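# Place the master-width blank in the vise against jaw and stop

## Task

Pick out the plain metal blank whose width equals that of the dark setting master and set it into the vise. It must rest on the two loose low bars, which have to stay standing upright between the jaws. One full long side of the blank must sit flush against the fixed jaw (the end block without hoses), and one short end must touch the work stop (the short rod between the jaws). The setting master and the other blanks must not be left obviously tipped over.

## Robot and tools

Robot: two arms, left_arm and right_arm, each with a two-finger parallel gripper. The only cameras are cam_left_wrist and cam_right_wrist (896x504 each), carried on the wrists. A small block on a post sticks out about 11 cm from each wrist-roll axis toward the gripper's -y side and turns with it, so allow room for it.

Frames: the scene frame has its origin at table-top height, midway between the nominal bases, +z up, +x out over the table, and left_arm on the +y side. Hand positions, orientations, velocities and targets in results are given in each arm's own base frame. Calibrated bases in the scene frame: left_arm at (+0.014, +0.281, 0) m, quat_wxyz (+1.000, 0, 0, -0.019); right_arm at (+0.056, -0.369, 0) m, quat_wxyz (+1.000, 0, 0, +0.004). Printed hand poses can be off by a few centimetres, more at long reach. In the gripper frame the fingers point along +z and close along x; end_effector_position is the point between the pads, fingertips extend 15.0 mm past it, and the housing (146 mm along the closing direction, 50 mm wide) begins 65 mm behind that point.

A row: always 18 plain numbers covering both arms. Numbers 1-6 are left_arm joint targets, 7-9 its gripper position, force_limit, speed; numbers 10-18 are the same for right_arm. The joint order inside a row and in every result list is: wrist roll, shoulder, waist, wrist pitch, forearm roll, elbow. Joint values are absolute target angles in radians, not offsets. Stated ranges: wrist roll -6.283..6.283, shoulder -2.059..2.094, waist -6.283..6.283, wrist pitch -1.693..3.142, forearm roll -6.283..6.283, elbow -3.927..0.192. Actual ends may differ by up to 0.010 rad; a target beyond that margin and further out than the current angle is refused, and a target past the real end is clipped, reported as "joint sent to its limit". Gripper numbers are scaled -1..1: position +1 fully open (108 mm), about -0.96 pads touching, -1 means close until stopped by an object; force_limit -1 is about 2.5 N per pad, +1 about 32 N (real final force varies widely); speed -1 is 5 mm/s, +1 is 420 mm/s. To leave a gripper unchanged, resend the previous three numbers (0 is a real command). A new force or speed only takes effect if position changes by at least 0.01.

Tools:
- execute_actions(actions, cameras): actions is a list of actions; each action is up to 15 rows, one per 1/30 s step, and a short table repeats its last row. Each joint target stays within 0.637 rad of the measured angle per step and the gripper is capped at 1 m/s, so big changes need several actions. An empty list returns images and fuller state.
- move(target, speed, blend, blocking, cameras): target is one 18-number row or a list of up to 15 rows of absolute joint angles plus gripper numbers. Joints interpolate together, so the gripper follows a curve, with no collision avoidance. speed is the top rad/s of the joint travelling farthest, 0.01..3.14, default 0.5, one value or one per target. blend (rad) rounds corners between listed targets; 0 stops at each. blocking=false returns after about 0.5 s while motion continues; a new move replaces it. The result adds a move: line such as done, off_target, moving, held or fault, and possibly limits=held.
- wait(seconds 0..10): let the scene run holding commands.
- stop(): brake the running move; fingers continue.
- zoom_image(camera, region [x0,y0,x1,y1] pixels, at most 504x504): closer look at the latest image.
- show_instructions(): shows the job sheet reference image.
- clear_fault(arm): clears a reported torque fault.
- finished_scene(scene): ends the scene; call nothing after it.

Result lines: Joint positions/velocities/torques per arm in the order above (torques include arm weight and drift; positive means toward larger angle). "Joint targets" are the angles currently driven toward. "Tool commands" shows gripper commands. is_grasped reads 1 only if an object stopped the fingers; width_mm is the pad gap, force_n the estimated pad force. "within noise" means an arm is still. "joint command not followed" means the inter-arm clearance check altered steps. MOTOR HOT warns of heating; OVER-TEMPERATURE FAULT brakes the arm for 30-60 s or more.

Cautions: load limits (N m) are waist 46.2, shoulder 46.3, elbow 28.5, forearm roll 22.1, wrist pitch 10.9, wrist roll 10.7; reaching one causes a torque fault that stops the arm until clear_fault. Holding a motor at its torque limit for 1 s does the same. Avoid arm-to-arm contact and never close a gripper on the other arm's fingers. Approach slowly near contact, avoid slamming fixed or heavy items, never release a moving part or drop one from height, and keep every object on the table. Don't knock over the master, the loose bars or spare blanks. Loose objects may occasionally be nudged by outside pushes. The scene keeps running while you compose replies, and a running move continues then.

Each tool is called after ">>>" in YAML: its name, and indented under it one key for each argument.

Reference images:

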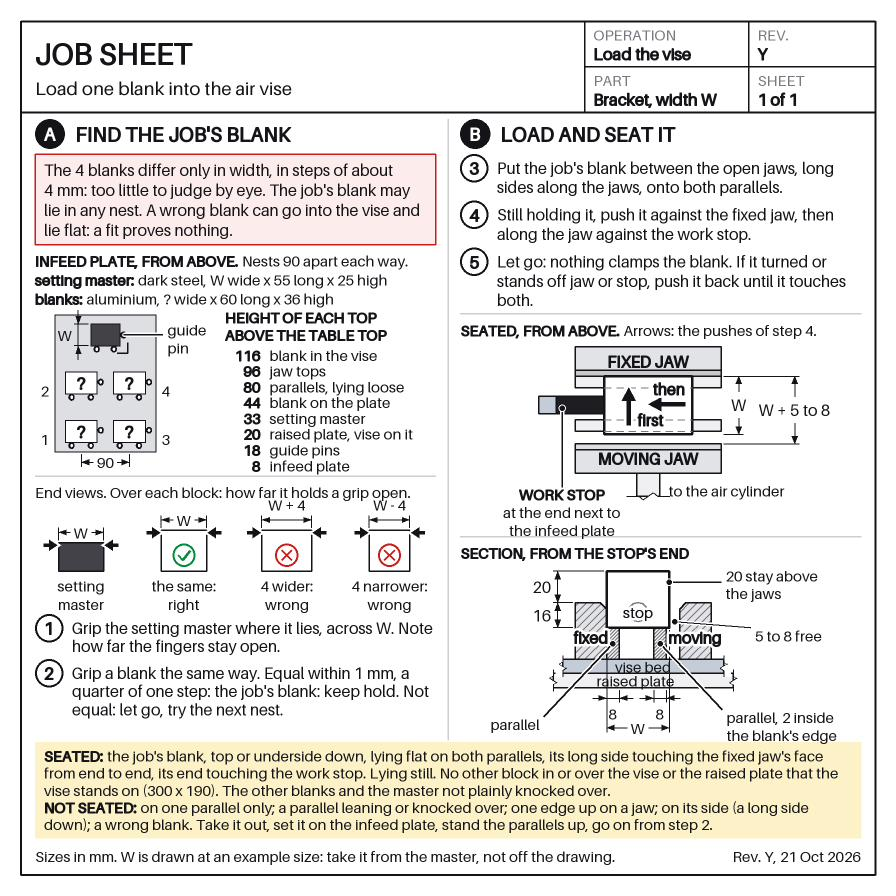

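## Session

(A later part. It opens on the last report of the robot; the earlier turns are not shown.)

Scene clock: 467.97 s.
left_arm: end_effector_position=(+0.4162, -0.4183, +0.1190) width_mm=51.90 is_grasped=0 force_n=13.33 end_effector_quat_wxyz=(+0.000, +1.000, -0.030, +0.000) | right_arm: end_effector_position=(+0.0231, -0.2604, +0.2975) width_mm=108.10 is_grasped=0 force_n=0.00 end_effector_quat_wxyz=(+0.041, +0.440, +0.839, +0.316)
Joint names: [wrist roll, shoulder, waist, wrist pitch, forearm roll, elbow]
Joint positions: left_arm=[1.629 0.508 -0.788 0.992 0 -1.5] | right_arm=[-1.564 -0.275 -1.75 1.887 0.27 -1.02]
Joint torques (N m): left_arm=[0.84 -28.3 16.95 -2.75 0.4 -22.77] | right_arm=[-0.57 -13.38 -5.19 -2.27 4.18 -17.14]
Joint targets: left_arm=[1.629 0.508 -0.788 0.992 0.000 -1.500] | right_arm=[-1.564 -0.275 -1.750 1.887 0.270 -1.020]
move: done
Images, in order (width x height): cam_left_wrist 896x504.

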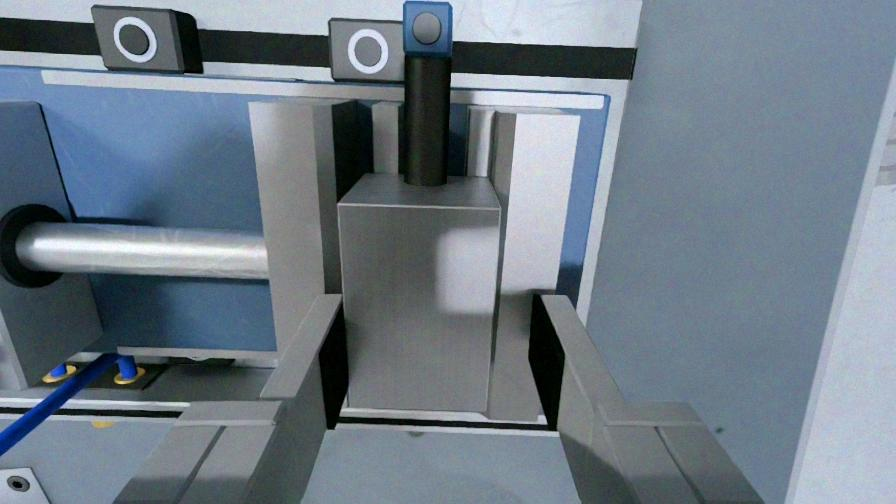

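>>> move:
  target:
    - [1.6307,0.505,-0.7863,0.9901,0,-1.4952,-0.02,-1,-0.9,-1.564,-0.275,-1.75,1.887,0.270,-1.020,1,1,1]
    - [1.6254,0.4994,-0.7915,0.9868,0,-1.4862,-0.02,-1,-0.9,-1.564,-0.275,-1.75,1.887,0.270,-1.020,1,1,1]
    - [1.6254,0.4206,-0.7915,1.1884,0,-1.609,-0.02,-1,-0.9,-1.564,-0.275,-1.75,1.887,0.270,-1.020,1,1,1]
  speed: [0.02,0.04,0.15]
  cameras: ["cam_left_wrist"]

>>> zoom_image:
  camera: "cam_left_wrist"
  region: [345, 60, 565, 310]

Scene clock: 481.93 s.
left_arm: end_effector_position=(+0.4130, -0.4181, +0.2009) width_mm=51.90 is_grasped=0 force_n=0.00 end_effector_quat_wxyz=(+0.000, +1.000, -0.030, +0.000) | right_arm: end_effector_position=(+0.0231, -0.2604, +0.2975) width_mm=108.10 is_grasped=0 force_n=0.00 end_effector_quat_wxyz=(+0.041, +0.440, +0.839, +0.316)
Joint names: [wrist roll, shoulder, waist, wrist pitch, forearm roll, elbow]
Joint positions: left_arm=[1.625 0.421 -0.792 1.188 0 -1.609] | right_arm=[-1.564 -0.275 -1.75 1.887 0.27 -1.02]
Joint torques (N m): left_arm=[-1.09 -45.81 -5.97 0.1 -0.9 -20.43] | right_arm=[-0.54 -13.46 -5.19 -2.33 4.26 -17.03]
Joint targets: left_arm=[1.625 0.421 -0.792 1.188 0.000 -1.609] | right_arm=[-1.564 -0.275 -1.750 1.887 0.270 -1.020]
move: done
Images, in order (width x height): cam_left_wrist 896x504.

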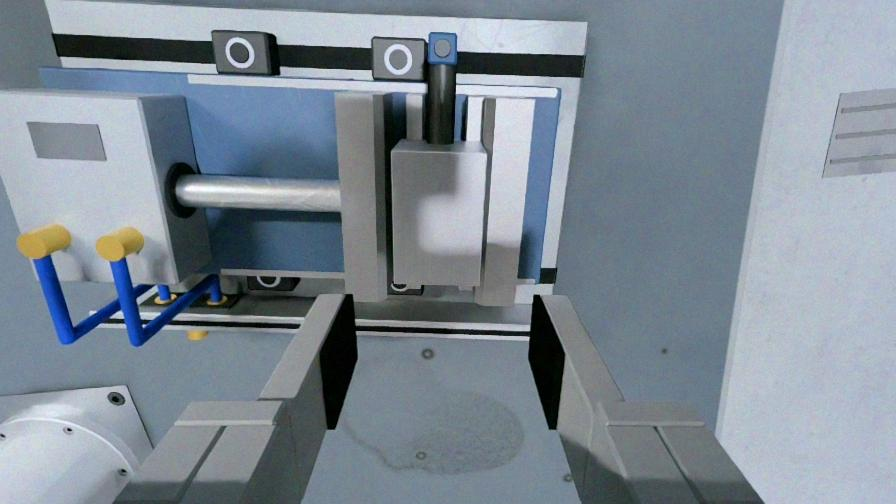

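Scaled by 2.016 from the camera's 896x504 image, which has a finer 1280x720 frame.

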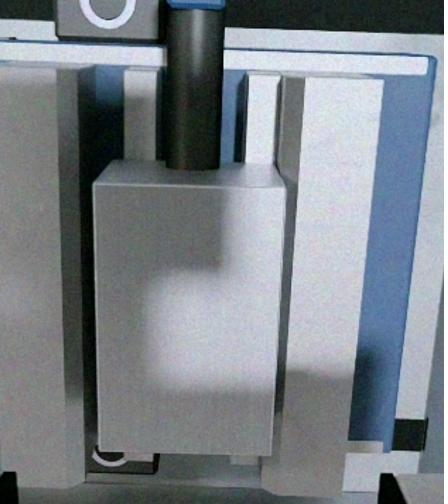

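Seated.

>>> finished_scene:
  scene: 2

The scene is finished: the task was done.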